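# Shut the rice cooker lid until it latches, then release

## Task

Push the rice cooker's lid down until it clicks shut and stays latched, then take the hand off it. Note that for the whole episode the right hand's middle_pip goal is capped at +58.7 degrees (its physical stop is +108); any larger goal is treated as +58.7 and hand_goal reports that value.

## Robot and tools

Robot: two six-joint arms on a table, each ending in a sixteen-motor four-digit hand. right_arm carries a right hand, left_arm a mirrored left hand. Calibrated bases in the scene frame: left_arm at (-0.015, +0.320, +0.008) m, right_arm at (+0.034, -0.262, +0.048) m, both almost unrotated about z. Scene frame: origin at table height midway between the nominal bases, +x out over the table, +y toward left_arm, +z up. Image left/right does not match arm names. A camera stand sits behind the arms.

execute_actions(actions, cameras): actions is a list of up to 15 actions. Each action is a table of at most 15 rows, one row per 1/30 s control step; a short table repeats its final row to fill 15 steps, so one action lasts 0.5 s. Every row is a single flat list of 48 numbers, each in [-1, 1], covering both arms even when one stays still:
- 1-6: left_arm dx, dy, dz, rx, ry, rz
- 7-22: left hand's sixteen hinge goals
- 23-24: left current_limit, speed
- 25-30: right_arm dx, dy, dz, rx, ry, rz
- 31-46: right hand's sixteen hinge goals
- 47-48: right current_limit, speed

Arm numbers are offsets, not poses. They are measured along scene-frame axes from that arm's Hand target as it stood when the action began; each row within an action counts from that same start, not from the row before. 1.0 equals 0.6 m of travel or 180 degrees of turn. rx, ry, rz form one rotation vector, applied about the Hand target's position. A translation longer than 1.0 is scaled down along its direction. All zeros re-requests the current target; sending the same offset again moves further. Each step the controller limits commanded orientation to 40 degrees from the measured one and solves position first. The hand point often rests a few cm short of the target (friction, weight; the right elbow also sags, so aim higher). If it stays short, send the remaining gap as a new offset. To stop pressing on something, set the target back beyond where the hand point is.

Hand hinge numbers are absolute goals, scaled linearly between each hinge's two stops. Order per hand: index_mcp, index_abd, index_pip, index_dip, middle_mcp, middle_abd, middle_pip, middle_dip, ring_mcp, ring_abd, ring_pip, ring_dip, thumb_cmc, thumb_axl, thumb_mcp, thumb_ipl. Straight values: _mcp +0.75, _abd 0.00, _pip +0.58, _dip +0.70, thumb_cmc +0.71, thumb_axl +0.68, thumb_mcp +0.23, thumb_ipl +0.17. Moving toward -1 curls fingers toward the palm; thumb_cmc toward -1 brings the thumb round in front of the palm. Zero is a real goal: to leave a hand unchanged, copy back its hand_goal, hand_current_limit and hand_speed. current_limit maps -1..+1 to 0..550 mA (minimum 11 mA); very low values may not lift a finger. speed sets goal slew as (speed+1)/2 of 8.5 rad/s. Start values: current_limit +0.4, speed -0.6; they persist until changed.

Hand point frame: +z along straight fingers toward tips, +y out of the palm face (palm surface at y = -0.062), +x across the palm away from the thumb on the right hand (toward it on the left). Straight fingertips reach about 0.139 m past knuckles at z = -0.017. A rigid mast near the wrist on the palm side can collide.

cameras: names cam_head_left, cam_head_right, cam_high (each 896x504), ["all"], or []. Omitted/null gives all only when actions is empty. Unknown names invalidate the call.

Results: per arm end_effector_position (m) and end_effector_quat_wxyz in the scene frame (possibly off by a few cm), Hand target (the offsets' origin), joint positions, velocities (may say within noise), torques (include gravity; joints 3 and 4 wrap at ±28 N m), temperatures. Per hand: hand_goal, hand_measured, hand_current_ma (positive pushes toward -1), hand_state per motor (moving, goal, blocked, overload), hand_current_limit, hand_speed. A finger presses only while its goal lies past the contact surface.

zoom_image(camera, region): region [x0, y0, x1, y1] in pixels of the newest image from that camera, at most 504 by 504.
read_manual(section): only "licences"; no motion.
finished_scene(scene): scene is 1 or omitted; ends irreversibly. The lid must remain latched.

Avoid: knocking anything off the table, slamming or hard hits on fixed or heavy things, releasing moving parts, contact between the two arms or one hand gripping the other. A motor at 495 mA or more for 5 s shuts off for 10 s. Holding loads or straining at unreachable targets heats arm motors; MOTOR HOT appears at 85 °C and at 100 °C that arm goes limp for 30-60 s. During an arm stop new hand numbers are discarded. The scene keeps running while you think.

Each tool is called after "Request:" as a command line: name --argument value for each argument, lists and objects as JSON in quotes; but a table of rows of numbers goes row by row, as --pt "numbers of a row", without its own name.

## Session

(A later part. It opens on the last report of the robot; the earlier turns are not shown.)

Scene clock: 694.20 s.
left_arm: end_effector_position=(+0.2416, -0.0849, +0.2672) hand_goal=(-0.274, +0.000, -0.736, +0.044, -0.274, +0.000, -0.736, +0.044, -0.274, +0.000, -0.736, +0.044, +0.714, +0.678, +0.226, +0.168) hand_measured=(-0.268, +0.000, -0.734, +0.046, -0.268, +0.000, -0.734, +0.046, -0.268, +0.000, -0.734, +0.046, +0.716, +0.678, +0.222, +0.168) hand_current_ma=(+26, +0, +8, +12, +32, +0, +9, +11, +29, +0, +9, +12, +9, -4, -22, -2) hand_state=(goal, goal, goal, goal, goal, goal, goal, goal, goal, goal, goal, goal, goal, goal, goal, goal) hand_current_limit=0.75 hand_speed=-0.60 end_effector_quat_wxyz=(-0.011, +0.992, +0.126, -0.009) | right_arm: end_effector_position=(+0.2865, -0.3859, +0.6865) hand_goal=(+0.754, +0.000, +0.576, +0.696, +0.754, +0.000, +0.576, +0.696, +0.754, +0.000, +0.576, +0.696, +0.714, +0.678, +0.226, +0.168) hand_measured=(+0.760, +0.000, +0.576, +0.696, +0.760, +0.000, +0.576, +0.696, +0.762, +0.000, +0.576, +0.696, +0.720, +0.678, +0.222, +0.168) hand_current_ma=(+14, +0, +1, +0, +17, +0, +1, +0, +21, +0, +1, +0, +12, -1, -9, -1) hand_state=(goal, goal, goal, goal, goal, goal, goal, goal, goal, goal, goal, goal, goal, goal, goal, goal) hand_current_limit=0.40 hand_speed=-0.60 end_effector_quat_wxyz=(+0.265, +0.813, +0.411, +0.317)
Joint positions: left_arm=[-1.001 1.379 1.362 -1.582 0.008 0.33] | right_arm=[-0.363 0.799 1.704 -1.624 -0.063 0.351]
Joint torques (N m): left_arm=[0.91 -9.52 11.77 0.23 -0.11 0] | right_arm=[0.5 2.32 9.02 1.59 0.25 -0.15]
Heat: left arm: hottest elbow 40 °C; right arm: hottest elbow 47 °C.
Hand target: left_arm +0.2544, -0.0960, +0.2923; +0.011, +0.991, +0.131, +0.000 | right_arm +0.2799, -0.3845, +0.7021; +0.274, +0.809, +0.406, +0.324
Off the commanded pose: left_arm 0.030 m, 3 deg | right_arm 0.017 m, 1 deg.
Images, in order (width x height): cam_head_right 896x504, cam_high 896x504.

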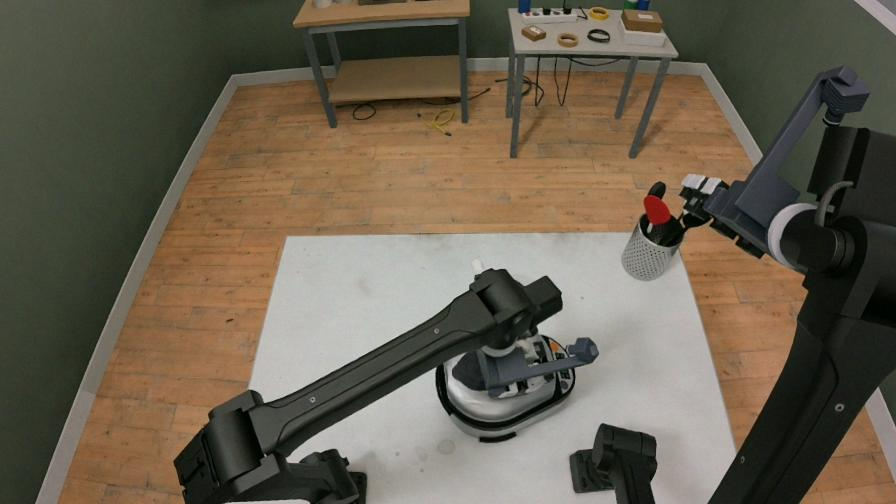

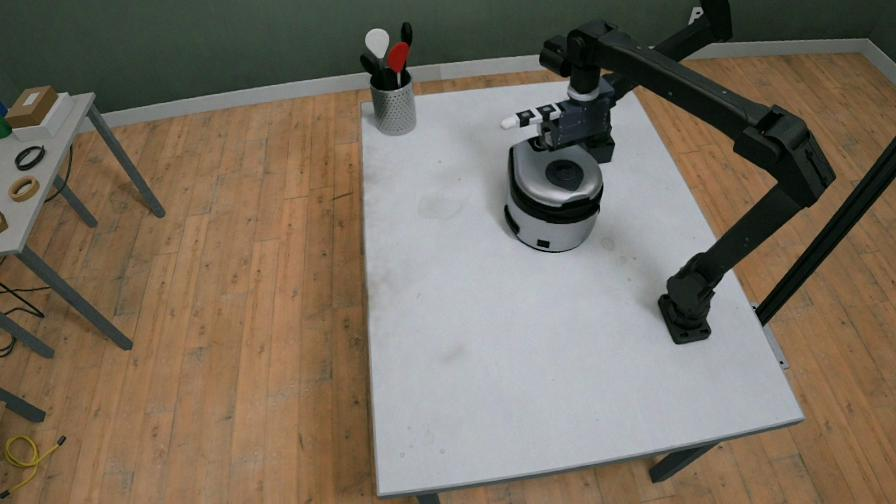

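Request:
execute_actions --actions '[[[-0.03,0.08,0.06,0,0,0,-0.274,0,-0.737,0.043,-0.274,0,-0.737,0.043,-0.274,0,-0.737,0.043,0.714,0.678,0.226,0.168,0.75,-0.6,0,0,0,0,0,0,0.754,0,0.576,0.696,0.754,0,0.576,0.696,0.754,0,0.576,0.696,0.714,0.678,0.226,0.168,0.4,-0.6]],[[-0.03,0.13,0.06,0,0,0,-0.274,0,-0.737,0.043,-0.274,0,-0.737,0.043,-0.274,0,-0.737,0.043,0.714,0.678,0.226,0.168,0.75,-0.6,0,0,0,0,0,0,0.754,0,0.576,0.696,0.754,0,0.576,0.696,0.754,0,0.576,0.696,0.714,0.678,0.226,0.168,0.4,-0.6]],[[0,0.13,0.03,0,0,0,-0.274,0,-0.737,0.043,-0.274,0,-0.737,0.043,-0.274,0,-0.737,0.043,0.714,0.678,0.226,0.168,0.75,-0.6,0,0,0,0,0,0,0.754,0,0.576,0.696,0.754,0,0.576,0.696,0.754,0,0.576,0.696,0.714,0.678,0.226,0.168,0.4,-0.6]]]' --cameras '["all"]'

Request:
zoom_image --camera "cam_high" --region '[490, 110, 630, 260]'

Request:
zoom_image --camera "cam_head_right" --region '[420, 310, 600, 460]'

Request:
zoom_image --camera "cam_head_left" --region '[420, 310, 600, 460]'

Scene clock: 726.07 s.
left_arm: end_effector_position=(+0.2188, +0.1073, +0.3824) hand_goal=(-0.274, +0.000, -0.736, +0.044, -0.274, +0.000, -0.736, +0.044, -0.274, +0.000, -0.736, +0.044, +0.714, +0.678, +0.226, +0.168) hand_measured=(-0.268, +0.000, -0.734, +0.046, -0.266, +0.000, -0.734, +0.046, -0.266, +0.000, -0.734, +0.046, +0.714, +0.678, +0.222, +0.168) hand_current_ma=(+34, +0, +8, +12, +40, +0, +9, +11, +35, +0, +9, +12, +3, -4, -27, -2) hand_state=(goal, goal, goal, goal, goal, goal, goal, goal, goal, goal, goal, goal, goal, goal, goal, goal) hand_current_limit=0.75 hand_speed=-0.60 end_effector_quat_wxyz=(+0.098, +0.982, +0.140, +0.083) | right_arm: end_effector_position=(+0.2865, -0.3859, +0.6865) hand_goal=(+0.754, +0.000, +0.576, +0.696, +0.754, +0.000, +0.576, +0.696, +0.754, +0.000, +0.576, +0.696, +0.714, +0.678, +0.226, +0.168) hand_measured=(+0.760, +0.000, +0.576, +0.696, +0.760, +0.000, +0.576, +0.696, +0.762, +0.000, +0.576, +0.696, +0.720, +0.678, +0.222, +0.168) hand_current_ma=(+14, +0, +1, +0, +17, +0, +1, +0, +21, +0, +1, +0, +12, -1, -9, -1) hand_state=(goal, goal, goal, goal, goal, goal, goal, goal, goal, goal, goal, goal, goal, goal, goal, goal) hand_current_limit=0.40 hand_speed=-0.60 end_effector_quat_wxyz=(+0.265, +0.813, +0.411, +0.317)
Joint positions: left_arm=[-0.618 0.829 1.195 -1.68 0.031 0.678] | right_arm=[-0.363 0.799 1.704 -1.624 -0.063 0.351]
Joint torques (N m): left_arm=[1.49 -1.44 7.09 0.88 0.2 0.08] | right_arm=[0.38 2.2 9.01 1.51 0.25 -0.15]
Heat: left arm: hottest elbow 44 °C; right arm: hottest elbow 46 °C.
Hand target: left_arm +0.2184, +0.1080, +0.3823; +0.011, +0.991, +0.131, +0.000 | right_arm +0.2799, -0.3845, +0.7021; +0.274, +0.809, +0.406, +0.324
Off the commanded pose: left_arm 0.001 m, 14 deg | right_arm 0.017 m, 1 deg.
joint sent to its limit (left arm) — joint 4 (wrist pitch), lower limit. The joint targets are off in position and orientation.

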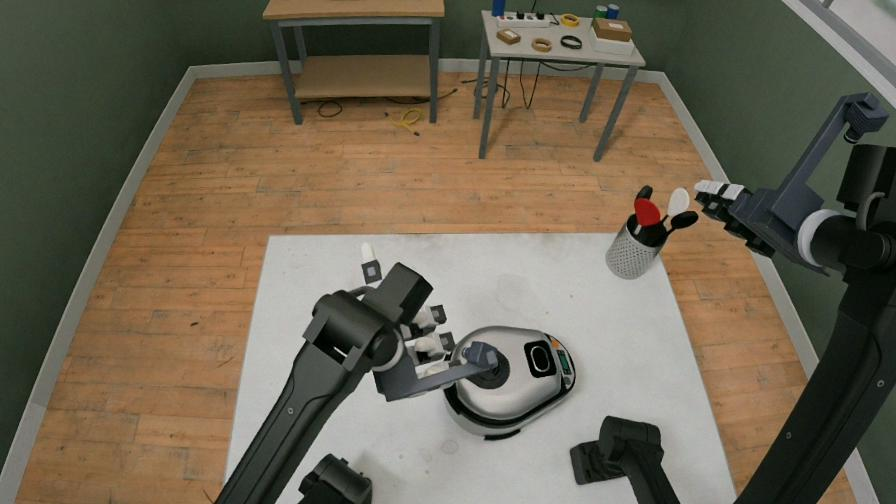

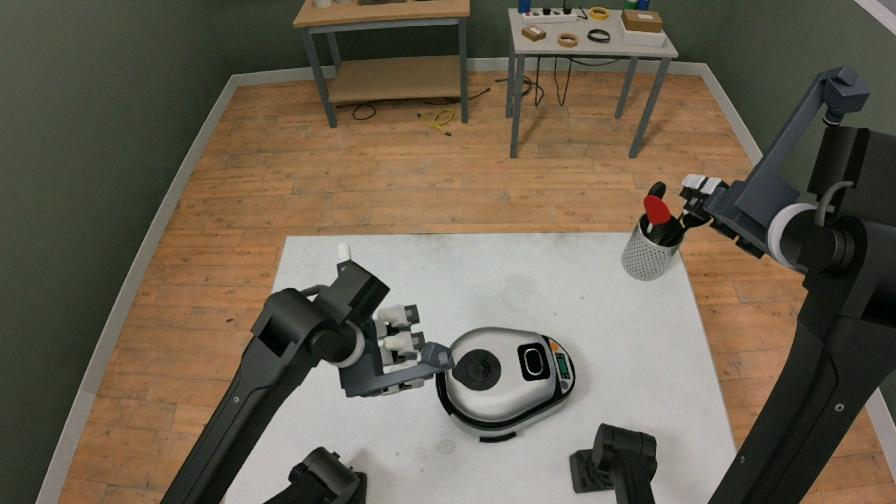

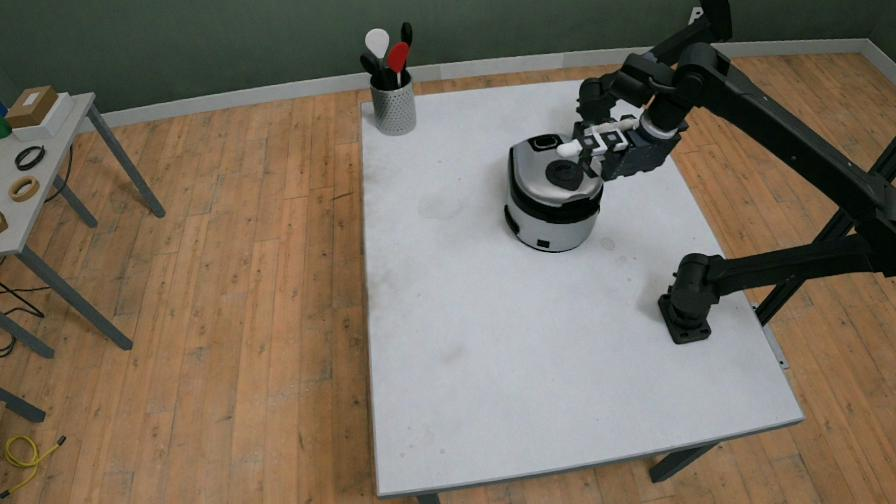

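Scaled by 3.360.

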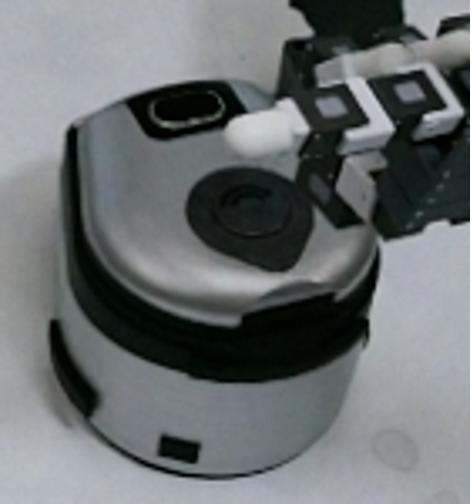

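Scaled by 2.800.

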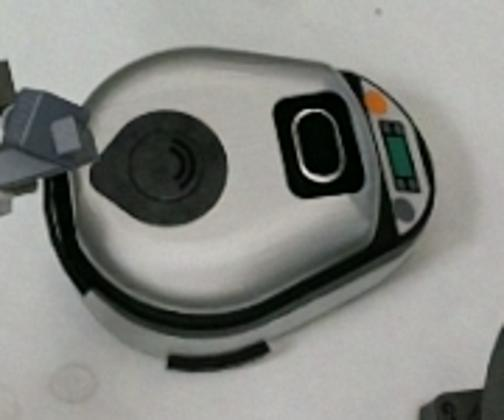

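Scaled by 2.800.

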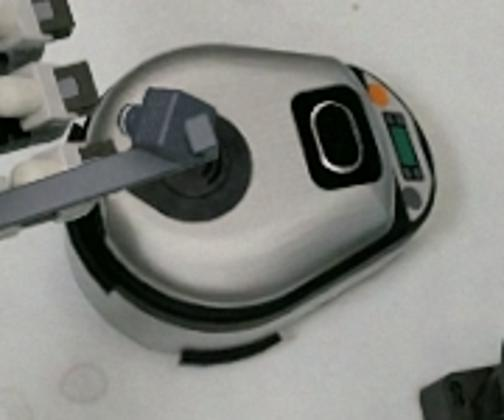

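Request:
execute_actions --actions '[[[0.023,-0.133,-0.033,0,0,0,-0.274,0,-0.737,0.043,-0.274,0,-0.737,0.043,-0.274,0,-0.737,0.043,0.714,0.678,0.226,0.168,0.75,-0.6,0,0,0,0,0,0,0.754,0,0.576,0.696,0.754,0,0.576,0.696,0.754,0,0.576,0.696,0.714,0.678,0.226,0.168,0.4,-0.6]],[[0.023,-0.133,-0.05,0,0,0,-0.274,0,-0.737,0.043,-0.274,0,-0.737,0.043,-0.274,0,-0.737,0.043,0.714,0.678,0.226,0.168,0.75,-0.6,0,0,0,0,0,0,0.754,0,0.576,0.696,0.754,0,0.576,0.696,0.754,0,0.576,0.696,0.714,0.678,0.226,0.168,0.4,-0.6]],[[0.023,-0.13,-0.067,0,0,0,-0.274,0,-0.737,0.043,-0.274,0,-0.737,0.043,-0.274,0,-0.737,0.043,0.714,0.678,0.226,0.168,0.75,-0.6,0,0,0,0,0,0,0.754,0,0.576,0.696,0.754,0,0.576,0.696,0.754,0,0.576,0.696,0.714,0.678,0.226,0.168,0.4,-0.6]],[[0,0,-0.05,0,0,0,-0.274,0,-0.737,0.043,-0.274,0,-0.737,0.043,-0.274,0,-0.737,0.043,0.714,0.678,0.226,0.168,0.75,-0.6,0,0,0,0,0,0,0.754,0,0.576,0.696,0.754,0,0.576,0.696,0.754,0,0.576,0.696,0.714,0.678,0.226,0.168,0.4,-0.6]],[[0,0,-0.05,0,0,0,-0.274,0,-0.737,0.043,-0.274,0,-0.737,0.043,-0.274,0,-0.737,0.043,0.714,0.678,0.226,0.168,0.75,-0.6,0,0,0,0,0,0,0.754,0,0.576,0.696,0.754,0,0.576,0.696,0.754,0,0.576,0.696,0.714,0.678,0.226,0.168,0.4,-0.6]]]' --cameras '["cam_high","cam_head_right"]'

Request:
zoom_image --camera "cam_high" --region '[490, 110, 630, 260]'

Request:
zoom_image --camera "cam_head_right" --region '[420, 310, 600, 460]'

Scene clock: 803.47 s.
left_arm: end_effector_position=(+0.2547, -0.1287, +0.2329) hand_goal=(-0.274, +0.000, -0.736, +0.044, -0.274, +0.000, -0.736, +0.044, -0.274, +0.000, -0.736, +0.044, +0.714, +0.678, +0.226, +0.168) hand_measured=(-0.272, +0.000, -0.734, +0.046, -0.278, +0.000, -0.734, +0.046, -0.266, +0.000, -0.734, +0.046, +0.714, +0.678, +0.222, +0.168) hand_current_ma=(+10, +0, +8, +12, -16, +0, +9, +11, +37, +0, +9, +12, +3, -4, -29, -2) hand_state=(goal, goal, goal, goal, goal, goal, goal, goal, goal, goal, goal, goal, goal, goal, goal, goal) hand_current_limit=0.75 hand_speed=-0.60 end_effector_quat_wxyz=(+0.004, +0.993, +0.119, -0.002) | right_arm: end_effector_position=(+0.2865, -0.3859, +0.6865) hand_goal=(+0.754, +0.000, +0.576, +0.696, +0.754, +0.000, +0.576, +0.696, +0.754, +0.000, +0.576, +0.696, +0.714, +0.678, +0.226, +0.168) hand_measured=(+0.760, +0.000, +0.576, +0.696, +0.760, +0.000, +0.576, +0.696, +0.762, +0.000, +0.576, +0.696, +0.720, +0.678, +0.222, +0.168) hand_current_ma=(+14, +0, +1, +0, +17, +0, +1, +0, +21, +0, +1, +0, +12, -1, -9, -1) hand_state=(goal, goal, goal, goal, goal, goal, goal, goal, goal, goal, goal, goal, goal, goal, goal, goal) hand_current_limit=0.40 hand_speed=-0.60 end_effector_quat_wxyz=(+0.265, +0.813, +0.411, +0.317)
Joint positions: left_arm=[-1.029 1.478 1.368 -1.456 0.008 0.315] | right_arm=[-0.363 0.799 1.704 -1.624 -0.063 0.351]
Joint torques (N m): left_arm=[0.62 -12.16 6.67 1.46 -0.11 -0.15] | right_arm=[0.38 2.32 8.98 1.55 0.24 -0.14]
Heat: left arm: hottest elbow 40 °C; right arm: hottest elbow 46 °C.
Hand target: left_arm +0.2598, -0.1296, +0.2323; +0.011, +0.991, +0.131, +0.000 | right_arm +0.2799, -0.3845, +0.7021; +0.274, +0.809, +0.406, +0.324
Off the commanded pose: left_arm 0.005 m, 2 deg | right_arm 0.017 m, 1 deg.
Images, in order (width x height): cam_head_right 896x504, cam_high 896x504.

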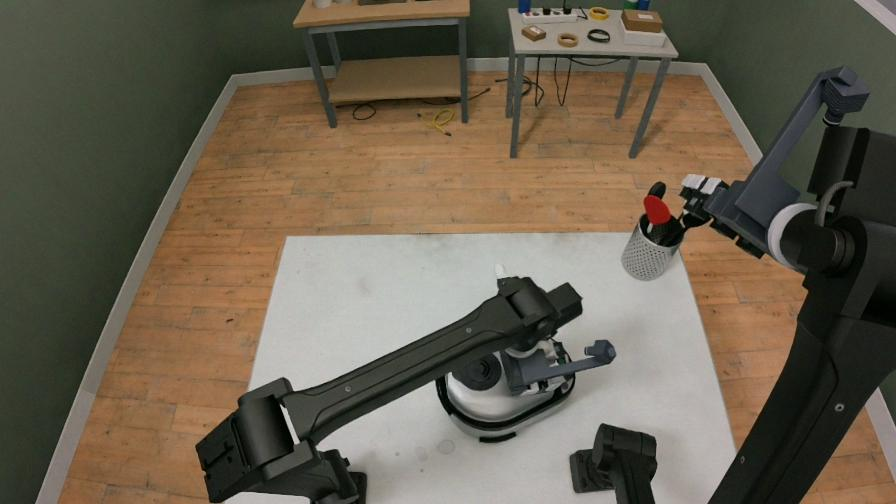

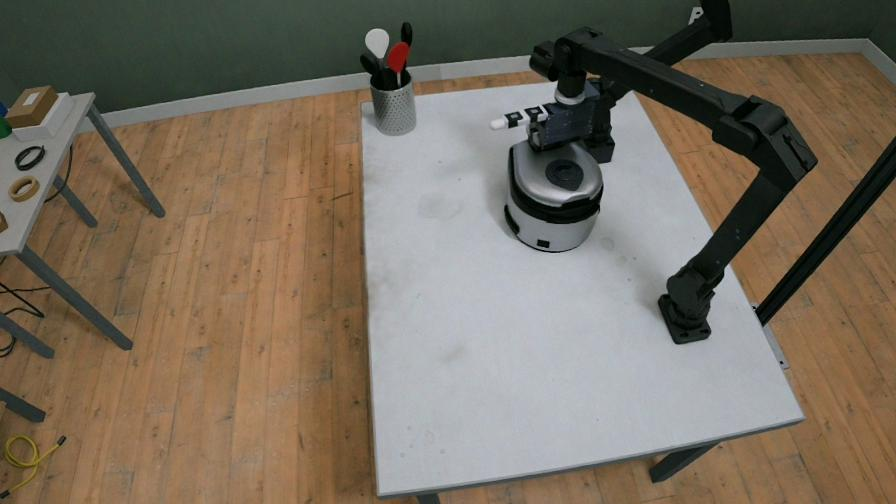

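Scaled by 3.360.

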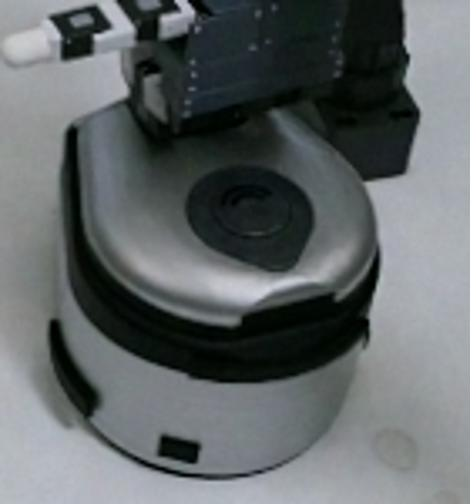

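Scaled by 2.800.

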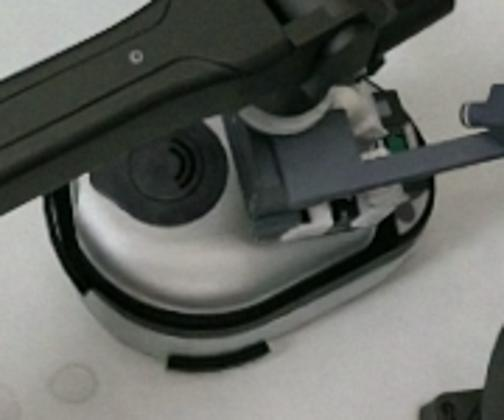

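Request:
execute_actions --actions '[[[0,0.01,-0.067,0.01,0.003,0,-0.274,0,-0.737,0.043,-0.274,0,-0.737,0.043,-0.274,0,-0.737,0.043,0.714,0.678,0.226,0.168,0.75,-0.6,0,0,0,0,0,0,0.754,0,0.576,0.696,0.754,0,0.576,0.696,0.754,0,0.576,0.696,0.714,0.678,0.226,0.168,0.4,-0.6]],[[0,0.01,-0.067,0.01,0.003,0,-0.274,0,-0.737,0.043,-0.274,0,-0.737,0.043,-0.274,0,-0.737,0.043,0.714,0.678,0.226,0.168,0.75,-0.6,0,0,0,0,0,0,0.754,0,0.576,0.696,0.754,0,0.576,0.696,0.754,0,0.576,0.696,0.714,0.678,0.226,0.168,0.4,-0.6]],[[0,0.01,-0.05,0.01,0.003,0,-0.274,0,-0.737,0.043,-0.274,0,-0.737,0.043,-0.274,0,-0.737,0.043,0.714,0.678,0.226,0.168,0.75,-0.6,0,0,0,0,0,0,0.754,0,0.576,0.696,0.754,0,0.576,0.696,0.754,0,0.576,0.696,0.714,0.678,0.226,0.168,0.4,-0.6]]]' --cameras '["cam_high"]'

Request:
zoom_image --camera "cam_high" --region '[490, 110, 630, 260]'

Scene clock: 827.47 s.
left_arm: end_effector_position=(+0.2545, -0.1273, +0.2229) hand_goal=(-0.274, +0.000, -0.736, +0.044, -0.274, +0.000, -0.736, +0.044, -0.274, +0.000, -0.736, +0.044, +0.714, +0.678, +0.226, +0.168) hand_measured=(-0.304, +0.000, -0.734, +0.046, -0.340, +0.000, -0.734, +0.046, -0.312, +0.000, -0.734, +0.046, +0.714, +0.678, +0.222, +0.168) hand_current_ma=(-159, +0, +8, +12, -347, +0, +9, +11, -192, +0, +9, +12, +3, -4, -29, -2) hand_state=(blocked, goal, goal, goal, blocked, goal, goal, goal, blocked, goal, goal, goal, goal, goal, goal, goal) hand_current_limit=0.75 hand_speed=-0.60 end_effector_quat_wxyz=(+0.053, +0.991, +0.119, +0.022) | right_arm: end_effector_position=(+0.2865, -0.3859, +0.6865) hand_goal=(+0.754, +0.000, +0.576, +0.696, +0.754, +0.000, +0.576, +0.696, +0.754, +0.000, +0.576, +0.696, +0.714, +0.678, +0.226, +0.168) hand_measured=(+0.760, +0.000, +0.576, +0.696, +0.760, +0.000, +0.576, +0.696, +0.762, +0.000, +0.576, +0.696, +0.720, +0.678, +0.222, +0.168) hand_current_ma=(+14, +0, +1, +0, +17, +0, +1, +0, +21, +0, +1, +0, +12, -1, -9, -1) hand_state=(goal, goal, goal, goal, goal, goal, goal, goal, goal, goal, goal, goal, goal, goal, goal, goal) hand_current_limit=0.40 hand_speed=-0.60 end_effector_quat_wxyz=(+0.265, +0.813, +0.411, +0.317)
Joint positions: left_arm=[-1.029 1.414 1.244 -1.286 0.005 0.315] | right_arm=[-0.363 0.799 1.704 -1.624 -0.063 0.351]
Joint torques (N m): left_arm=[1.38 -2.32 1.77 0.9 -0.74 -0.05] | right_arm=[0.62 2.2 9.05 1.57 0.25 -0.15]
Heat: left arm: hottest elbow 40 °C; right arm: hottest elbow 46 °C.
Hand target: left_arm +0.2598, -0.1116, +0.1219; -0.038, +0.991, +0.131, -0.007 | right_arm +0.2799, -0.3845, +0.7021; +0.274, +0.809, +0.406, +0.324
Off the commanded pose: left_arm 0.102 m, 11 deg | right_arm 0.017 m, 1 deg.
Images, in order (width x height): cam_high 896x504.

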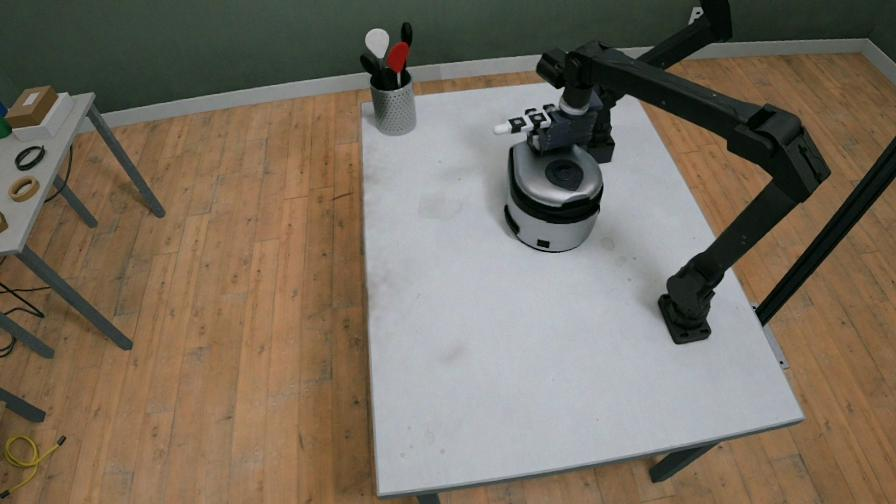

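Scaled by 3.360.

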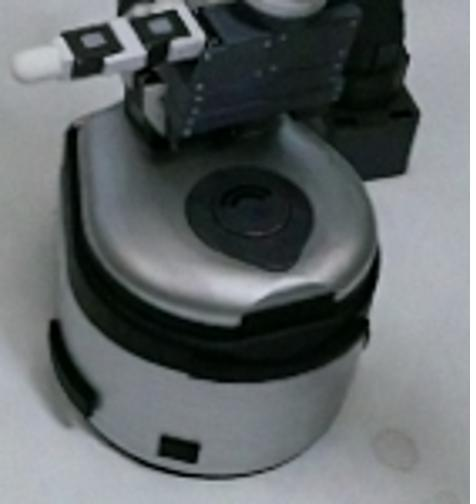

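Request:
execute_actions --actions '[[[0,0,-0.042,0,0,0,-0.274,0,-0.737,0.043,-0.274,0,-0.737,0.043,-0.274,0,-0.737,0.043,0.714,0.678,0.226,0.168,0.75,-0.6,0,0,0,0,0,0,0.754,0,0.576,0.696,0.754,0,0.576,0.696,0.754,0,0.576,0.696,0.714,0.678,0.226,0.168,0.4,-0.6]],[[0,0,-0.042,0,0,0,-0.274,0,-0.737,0.043,-0.274,0,-0.737,0.043,-0.274,0,-0.737,0.043,0.714,0.678,0.226,0.168,0.75,-0.6,0,0,0,0,0,0,0.754,0,0.576,0.696,0.754,0,0.576,0.696,0.754,0,0.576,0.696,0.714,0.678,0.226,0.168,0.4,-0.6]]]' --cameras '[]'

Scene clock: 840.93 s.
left_arm: end_effector_position=(+0.2541, -0.1282, +0.2226) hand_goal=(-0.274, +0.000, -0.736, +0.044, -0.274, +0.000, -0.736, +0.044, -0.274, +0.000, -0.736, +0.044, +0.714, +0.678, +0.226, +0.168) hand_measured=(-0.292, +0.000, -0.734, +0.046, -0.342, +0.000, -0.734, +0.046, -0.328, +0.000, -0.734, +0.046, +0.714, +0.678, +0.222, +0.168) hand_current_ma=(-90, +0, +8, +12, -355, +0, +9, +11, -281, +0, +9, +12, +3, -4, -29, -2) hand_state=(goal, goal, goal, goal, blocked, goal, goal, goal, blocked, goal, goal, goal, goal, goal, goal, goal) hand_current_limit=0.75 hand_speed=-0.60 end_effector_quat_wxyz=(+0.085, +0.989, +0.118, +0.034) | right_arm: end_effector_position=(+0.2865, -0.3859, +0.6865) hand_goal=(+0.754, +0.000, +0.576, +0.696, +0.754, +0.000, +0.576, +0.696, +0.754, +0.000, +0.576, +0.696, +0.714, +0.678, +0.226, +0.168) hand_measured=(+0.760, +0.000, +0.576, +0.696, +0.760, +0.000, +0.576, +0.696, +0.762, +0.000, +0.576, +0.696, +0.720, +0.678, +0.222, +0.168) hand_current_ma=(+14, +0, +1, +0, +17, +0, +1, +0, +21, +0, +1, +0, +12, -1, -9, -1) hand_state=(goal, goal, goal, goal, goal, goal, goal, goal, goal, goal, goal, goal, goal, goal, goal, goal) hand_current_limit=0.40 hand_speed=-0.60 end_effector_quat_wxyz=(+0.265, +0.813, +0.411, +0.317)
Joint positions: left_arm=[-1.029 1.379 1.186 -1.195 0.009 0.315] | right_arm=[-0.363 0.799 1.704 -1.624 -0.063 0.351]
Joint torques (N m): left_arm=[1.26 2.08 -0.62 2.07 -0.85 -0.05] | right_arm=[0.56 2.14 9.02 1.54 0.25 -0.15]
Heat: left arm: hottest elbow 39 °C; right arm: hottest elbow 47 °C.
Hand target: left_arm +0.2598, -0.1116, +0.0715; -0.038, +0.991, +0.131, -0.007 | right_arm +0.2799, -0.3845, +0.7021; +0.274, +0.809, +0.406, +0.324
Off the commanded pose: left_arm 0.152 m, 15 deg | right_arm 0.017 m, 1 deg.
No camera images: "cameras" was empty.

Request:
execute_actions --actions '[[[0,0,0.1,0,0,0,-0.274,0,-0.737,0.043,-0.274,0,-0.737,0.043,-0.274,0,-0.737,0.043,0.714,0.678,0.226,0.168,0.75,-0.6,0,0,0,0,0,0,0.754,0,0.576,0.696,0.754,0,0.576,0.696,0.754,0,0.576,0.696,0.714,0.678,0.226,0.168,0.4,-0.6]],[[0,0,0.1,-0.015,-0.004,0,-0.274,0,-0.737,0.043,-0.274,0,-0.737,0.043,-0.274,0,-0.737,0.043,0.714,0.678,0.226,0.168,0.75,-0.6,0,0,0,0,0,0,0.754,0,0.576,0.696,0.754,0,0.576,0.696,0.754,0,0.576,0.696,0.714,0.678,0.226,0.168,0.4,-0.6]],[[0,0,0.1,-0.02,-0.005,0,-0.274,0,-0.737,0.043,-0.274,0,-0.737,0.043,-0.274,0,-0.737,0.043,0.714,0.678,0.226,0.168,0.75,-0.6,0,0,0,0,0,0,0.754,0,0.576,0.696,0.754,0,0.576,0.696,0.754,0,0.576,0.696,0.714,0.678,0.226,0.168,0.4,-0.6]],[[-0.015,0.06,0.1,-0.02,-0.005,0,-0.274,0,-0.737,0.043,-0.274,0,-0.737,0.043,-0.274,0,-0.737,0.043,0.714,0.678,0.226,0.168,0.75,-0.6,0,0,0,0,0,0,0.754,0,0.576,0.696,0.754,0,0.576,0.696,0.754,0,0.576,0.696,0.714,0.678,0.226,0.168,0.4,-0.6]],[[-0.025,0.12,0.08,-0.02,-0.005,0,-0.274,0,-0.737,0.043,-0.274,0,-0.737,0.043,-0.274,0,-0.737,0.043,0.714,0.678,0.226,0.168,0.75,-0.6,0,0,0,0,0,0,0.754,0,0.576,0.696,0.754,0,0.576,0.696,0.754,0,0.576,0.696,0.714,0.678,0.226,0.168,0.4,-0.6]],[[-0.025,0.15,0.03,-0.02,-0.005,0,-0.274,0,-0.737,0.043,-0.274,0,-0.737,0.043,-0.274,0,-0.737,0.043,0.714,0.678,0.226,0.168,0.75,-0.6,0,0,0,0,0,0,0.754,0,0.576,0.696,0.754,0,0.576,0.696,0.754,0,0.576,0.696,0.714,0.678,0.226,0.168,0.4,-0.6]]]' --cameras '["all"]'

Request:
zoom_image --camera "cam_high" --region '[490, 110, 630, 260]'

Request:
zoom_image --camera "cam_head_right" --region '[420, 310, 600, 460]'

Scene clock: 866.33 s.
left_arm: end_effector_position=(+0.2189, +0.0841, +0.3769) hand_goal=(-0.274, +0.000, -0.736, +0.044, -0.274, +0.000, -0.736, +0.044, -0.274, +0.000, -0.736, +0.044, +0.714, +0.678, +0.226, +0.168) hand_measured=(-0.268, +0.000, -0.734, +0.046, -0.266, +0.000, -0.734, +0.046, -0.266, +0.000, -0.734, +0.046, +0.714, +0.678, +0.220, +0.168) hand_current_ma=(+33, +0, +8, +12, +40, +0, +9, +11, +37, +0, +9, +12, +4, -4, -32, -2) hand_state=(goal, goal, goal, goal, goal, goal, goal, goal, goal, goal, goal, goal, goal, goal, goal, goal) hand_current_limit=0.75 hand_speed=-0.60 end_effector_quat_wxyz=(+0.128, +0.982, +0.134, +0.026) | right_arm: end_effector_position=(+0.2865, -0.3859, +0.6865) hand_goal=(+0.754, +0.000, +0.576, +0.696, +0.754, +0.000, +0.576, +0.696, +0.754, +0.000, +0.576, +0.696, +0.714, +0.678, +0.226, +0.168) hand_measured=(+0.760, +0.000, +0.576, +0.696, +0.760, +0.000, +0.576, +0.696, +0.762, +0.000, +0.576, +0.696, +0.720, +0.678, +0.222, +0.168) hand_current_ma=(+14, +0, +1, +0, +17, +0, +1, +0, +21, +0, +1, +0, +12, -1, -9, -1) hand_state=(goal, goal, goal, goal, goal, goal, goal, goal, goal, goal, goal, goal, goal, goal, goal, goal) hand_current_limit=0.40 hand_speed=-0.60 end_effector_quat_wxyz=(+0.265, +0.813, +0.411, +0.317)
Joint positions: left_arm=[-0.61 0.885 1.204 -1.678 0.155 0.685] | right_arm=[-0.363 0.799 1.704 -1.624 -0.063 0.351]
Joint torques (N m): left_arm=[1.67 -2.32 7.23 0.81 0.33 0.12] | right_arm=[0.56 2.26 9.02 1.58 0.24 -0.16]
Heat: left arm: hottest elbow 37 °C; right arm: hottest elbow 47 °C.
Hand target: left_arm +0.2208, +0.0864, +0.3775; +0.115, +0.985, +0.130, +0.010 | right_arm +0.2799, -0.3845, +0.7021; +0.274, +0.809, +0.406, +0.324
Off the commanded pose: left_arm 0.003 m, 2 deg | right_arm 0.017 m, 1 deg.
joint sent to its limit (left arm) — joint 4 (wrist pitch), lower limit. The joint targets are off in position, not in orientation.

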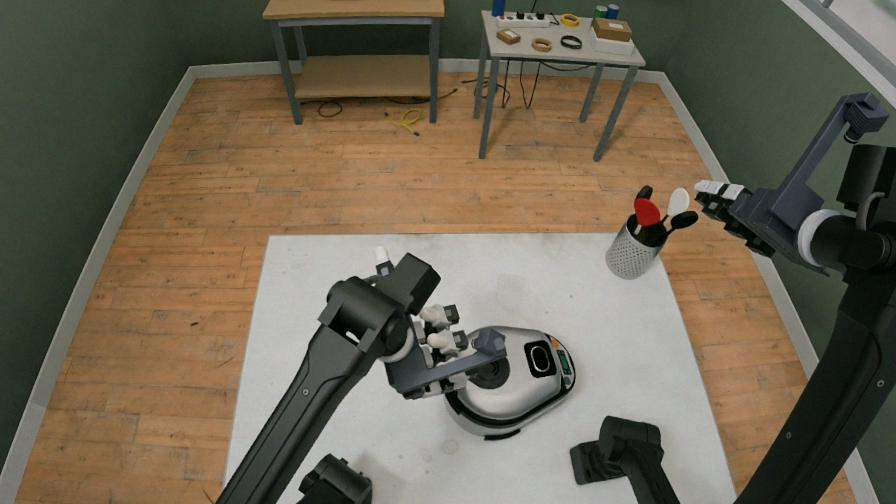

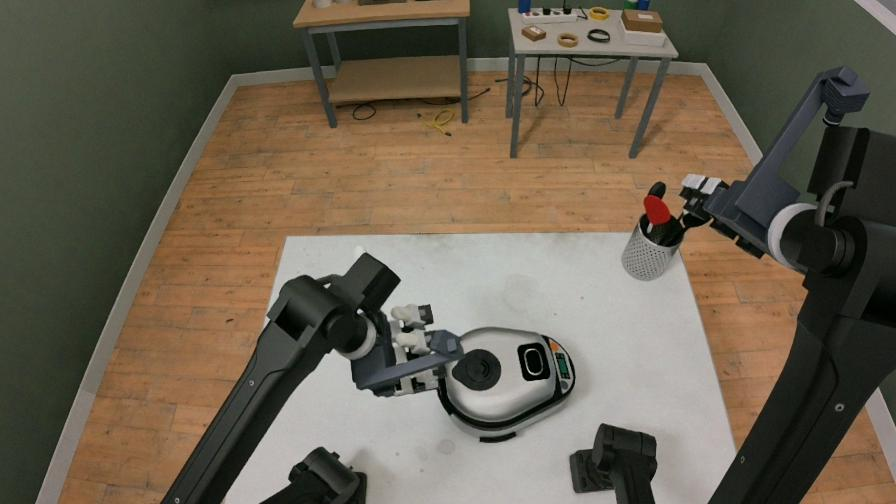

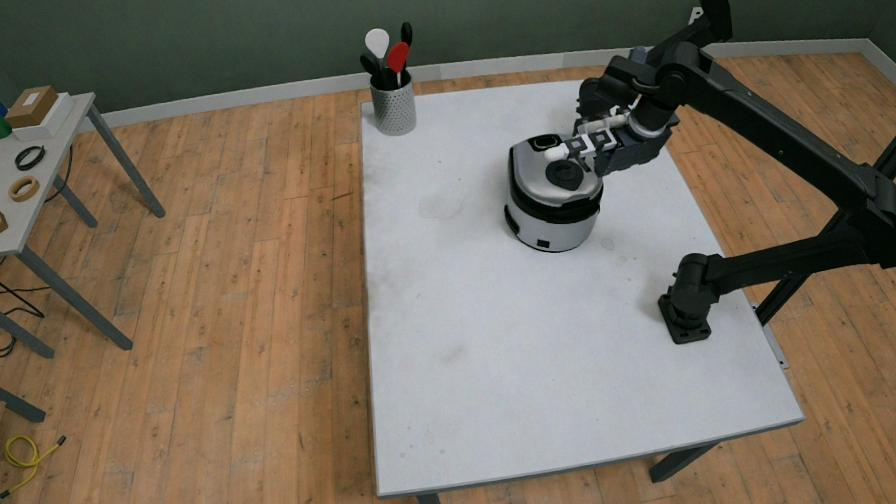

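Scaled by 3.360.

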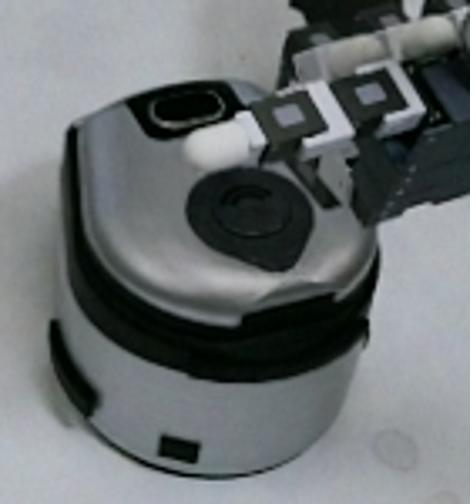

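Scaled by 2.800.

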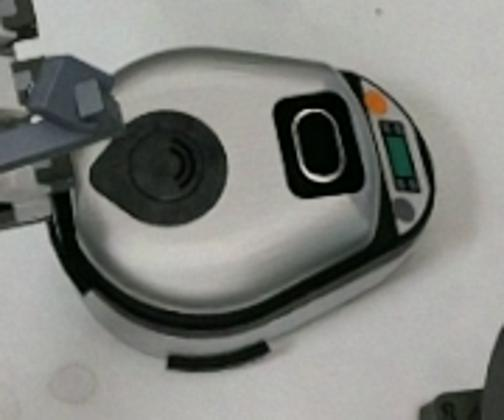

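Request:
finished_scene --scene 1

The scene is finished: the task was done.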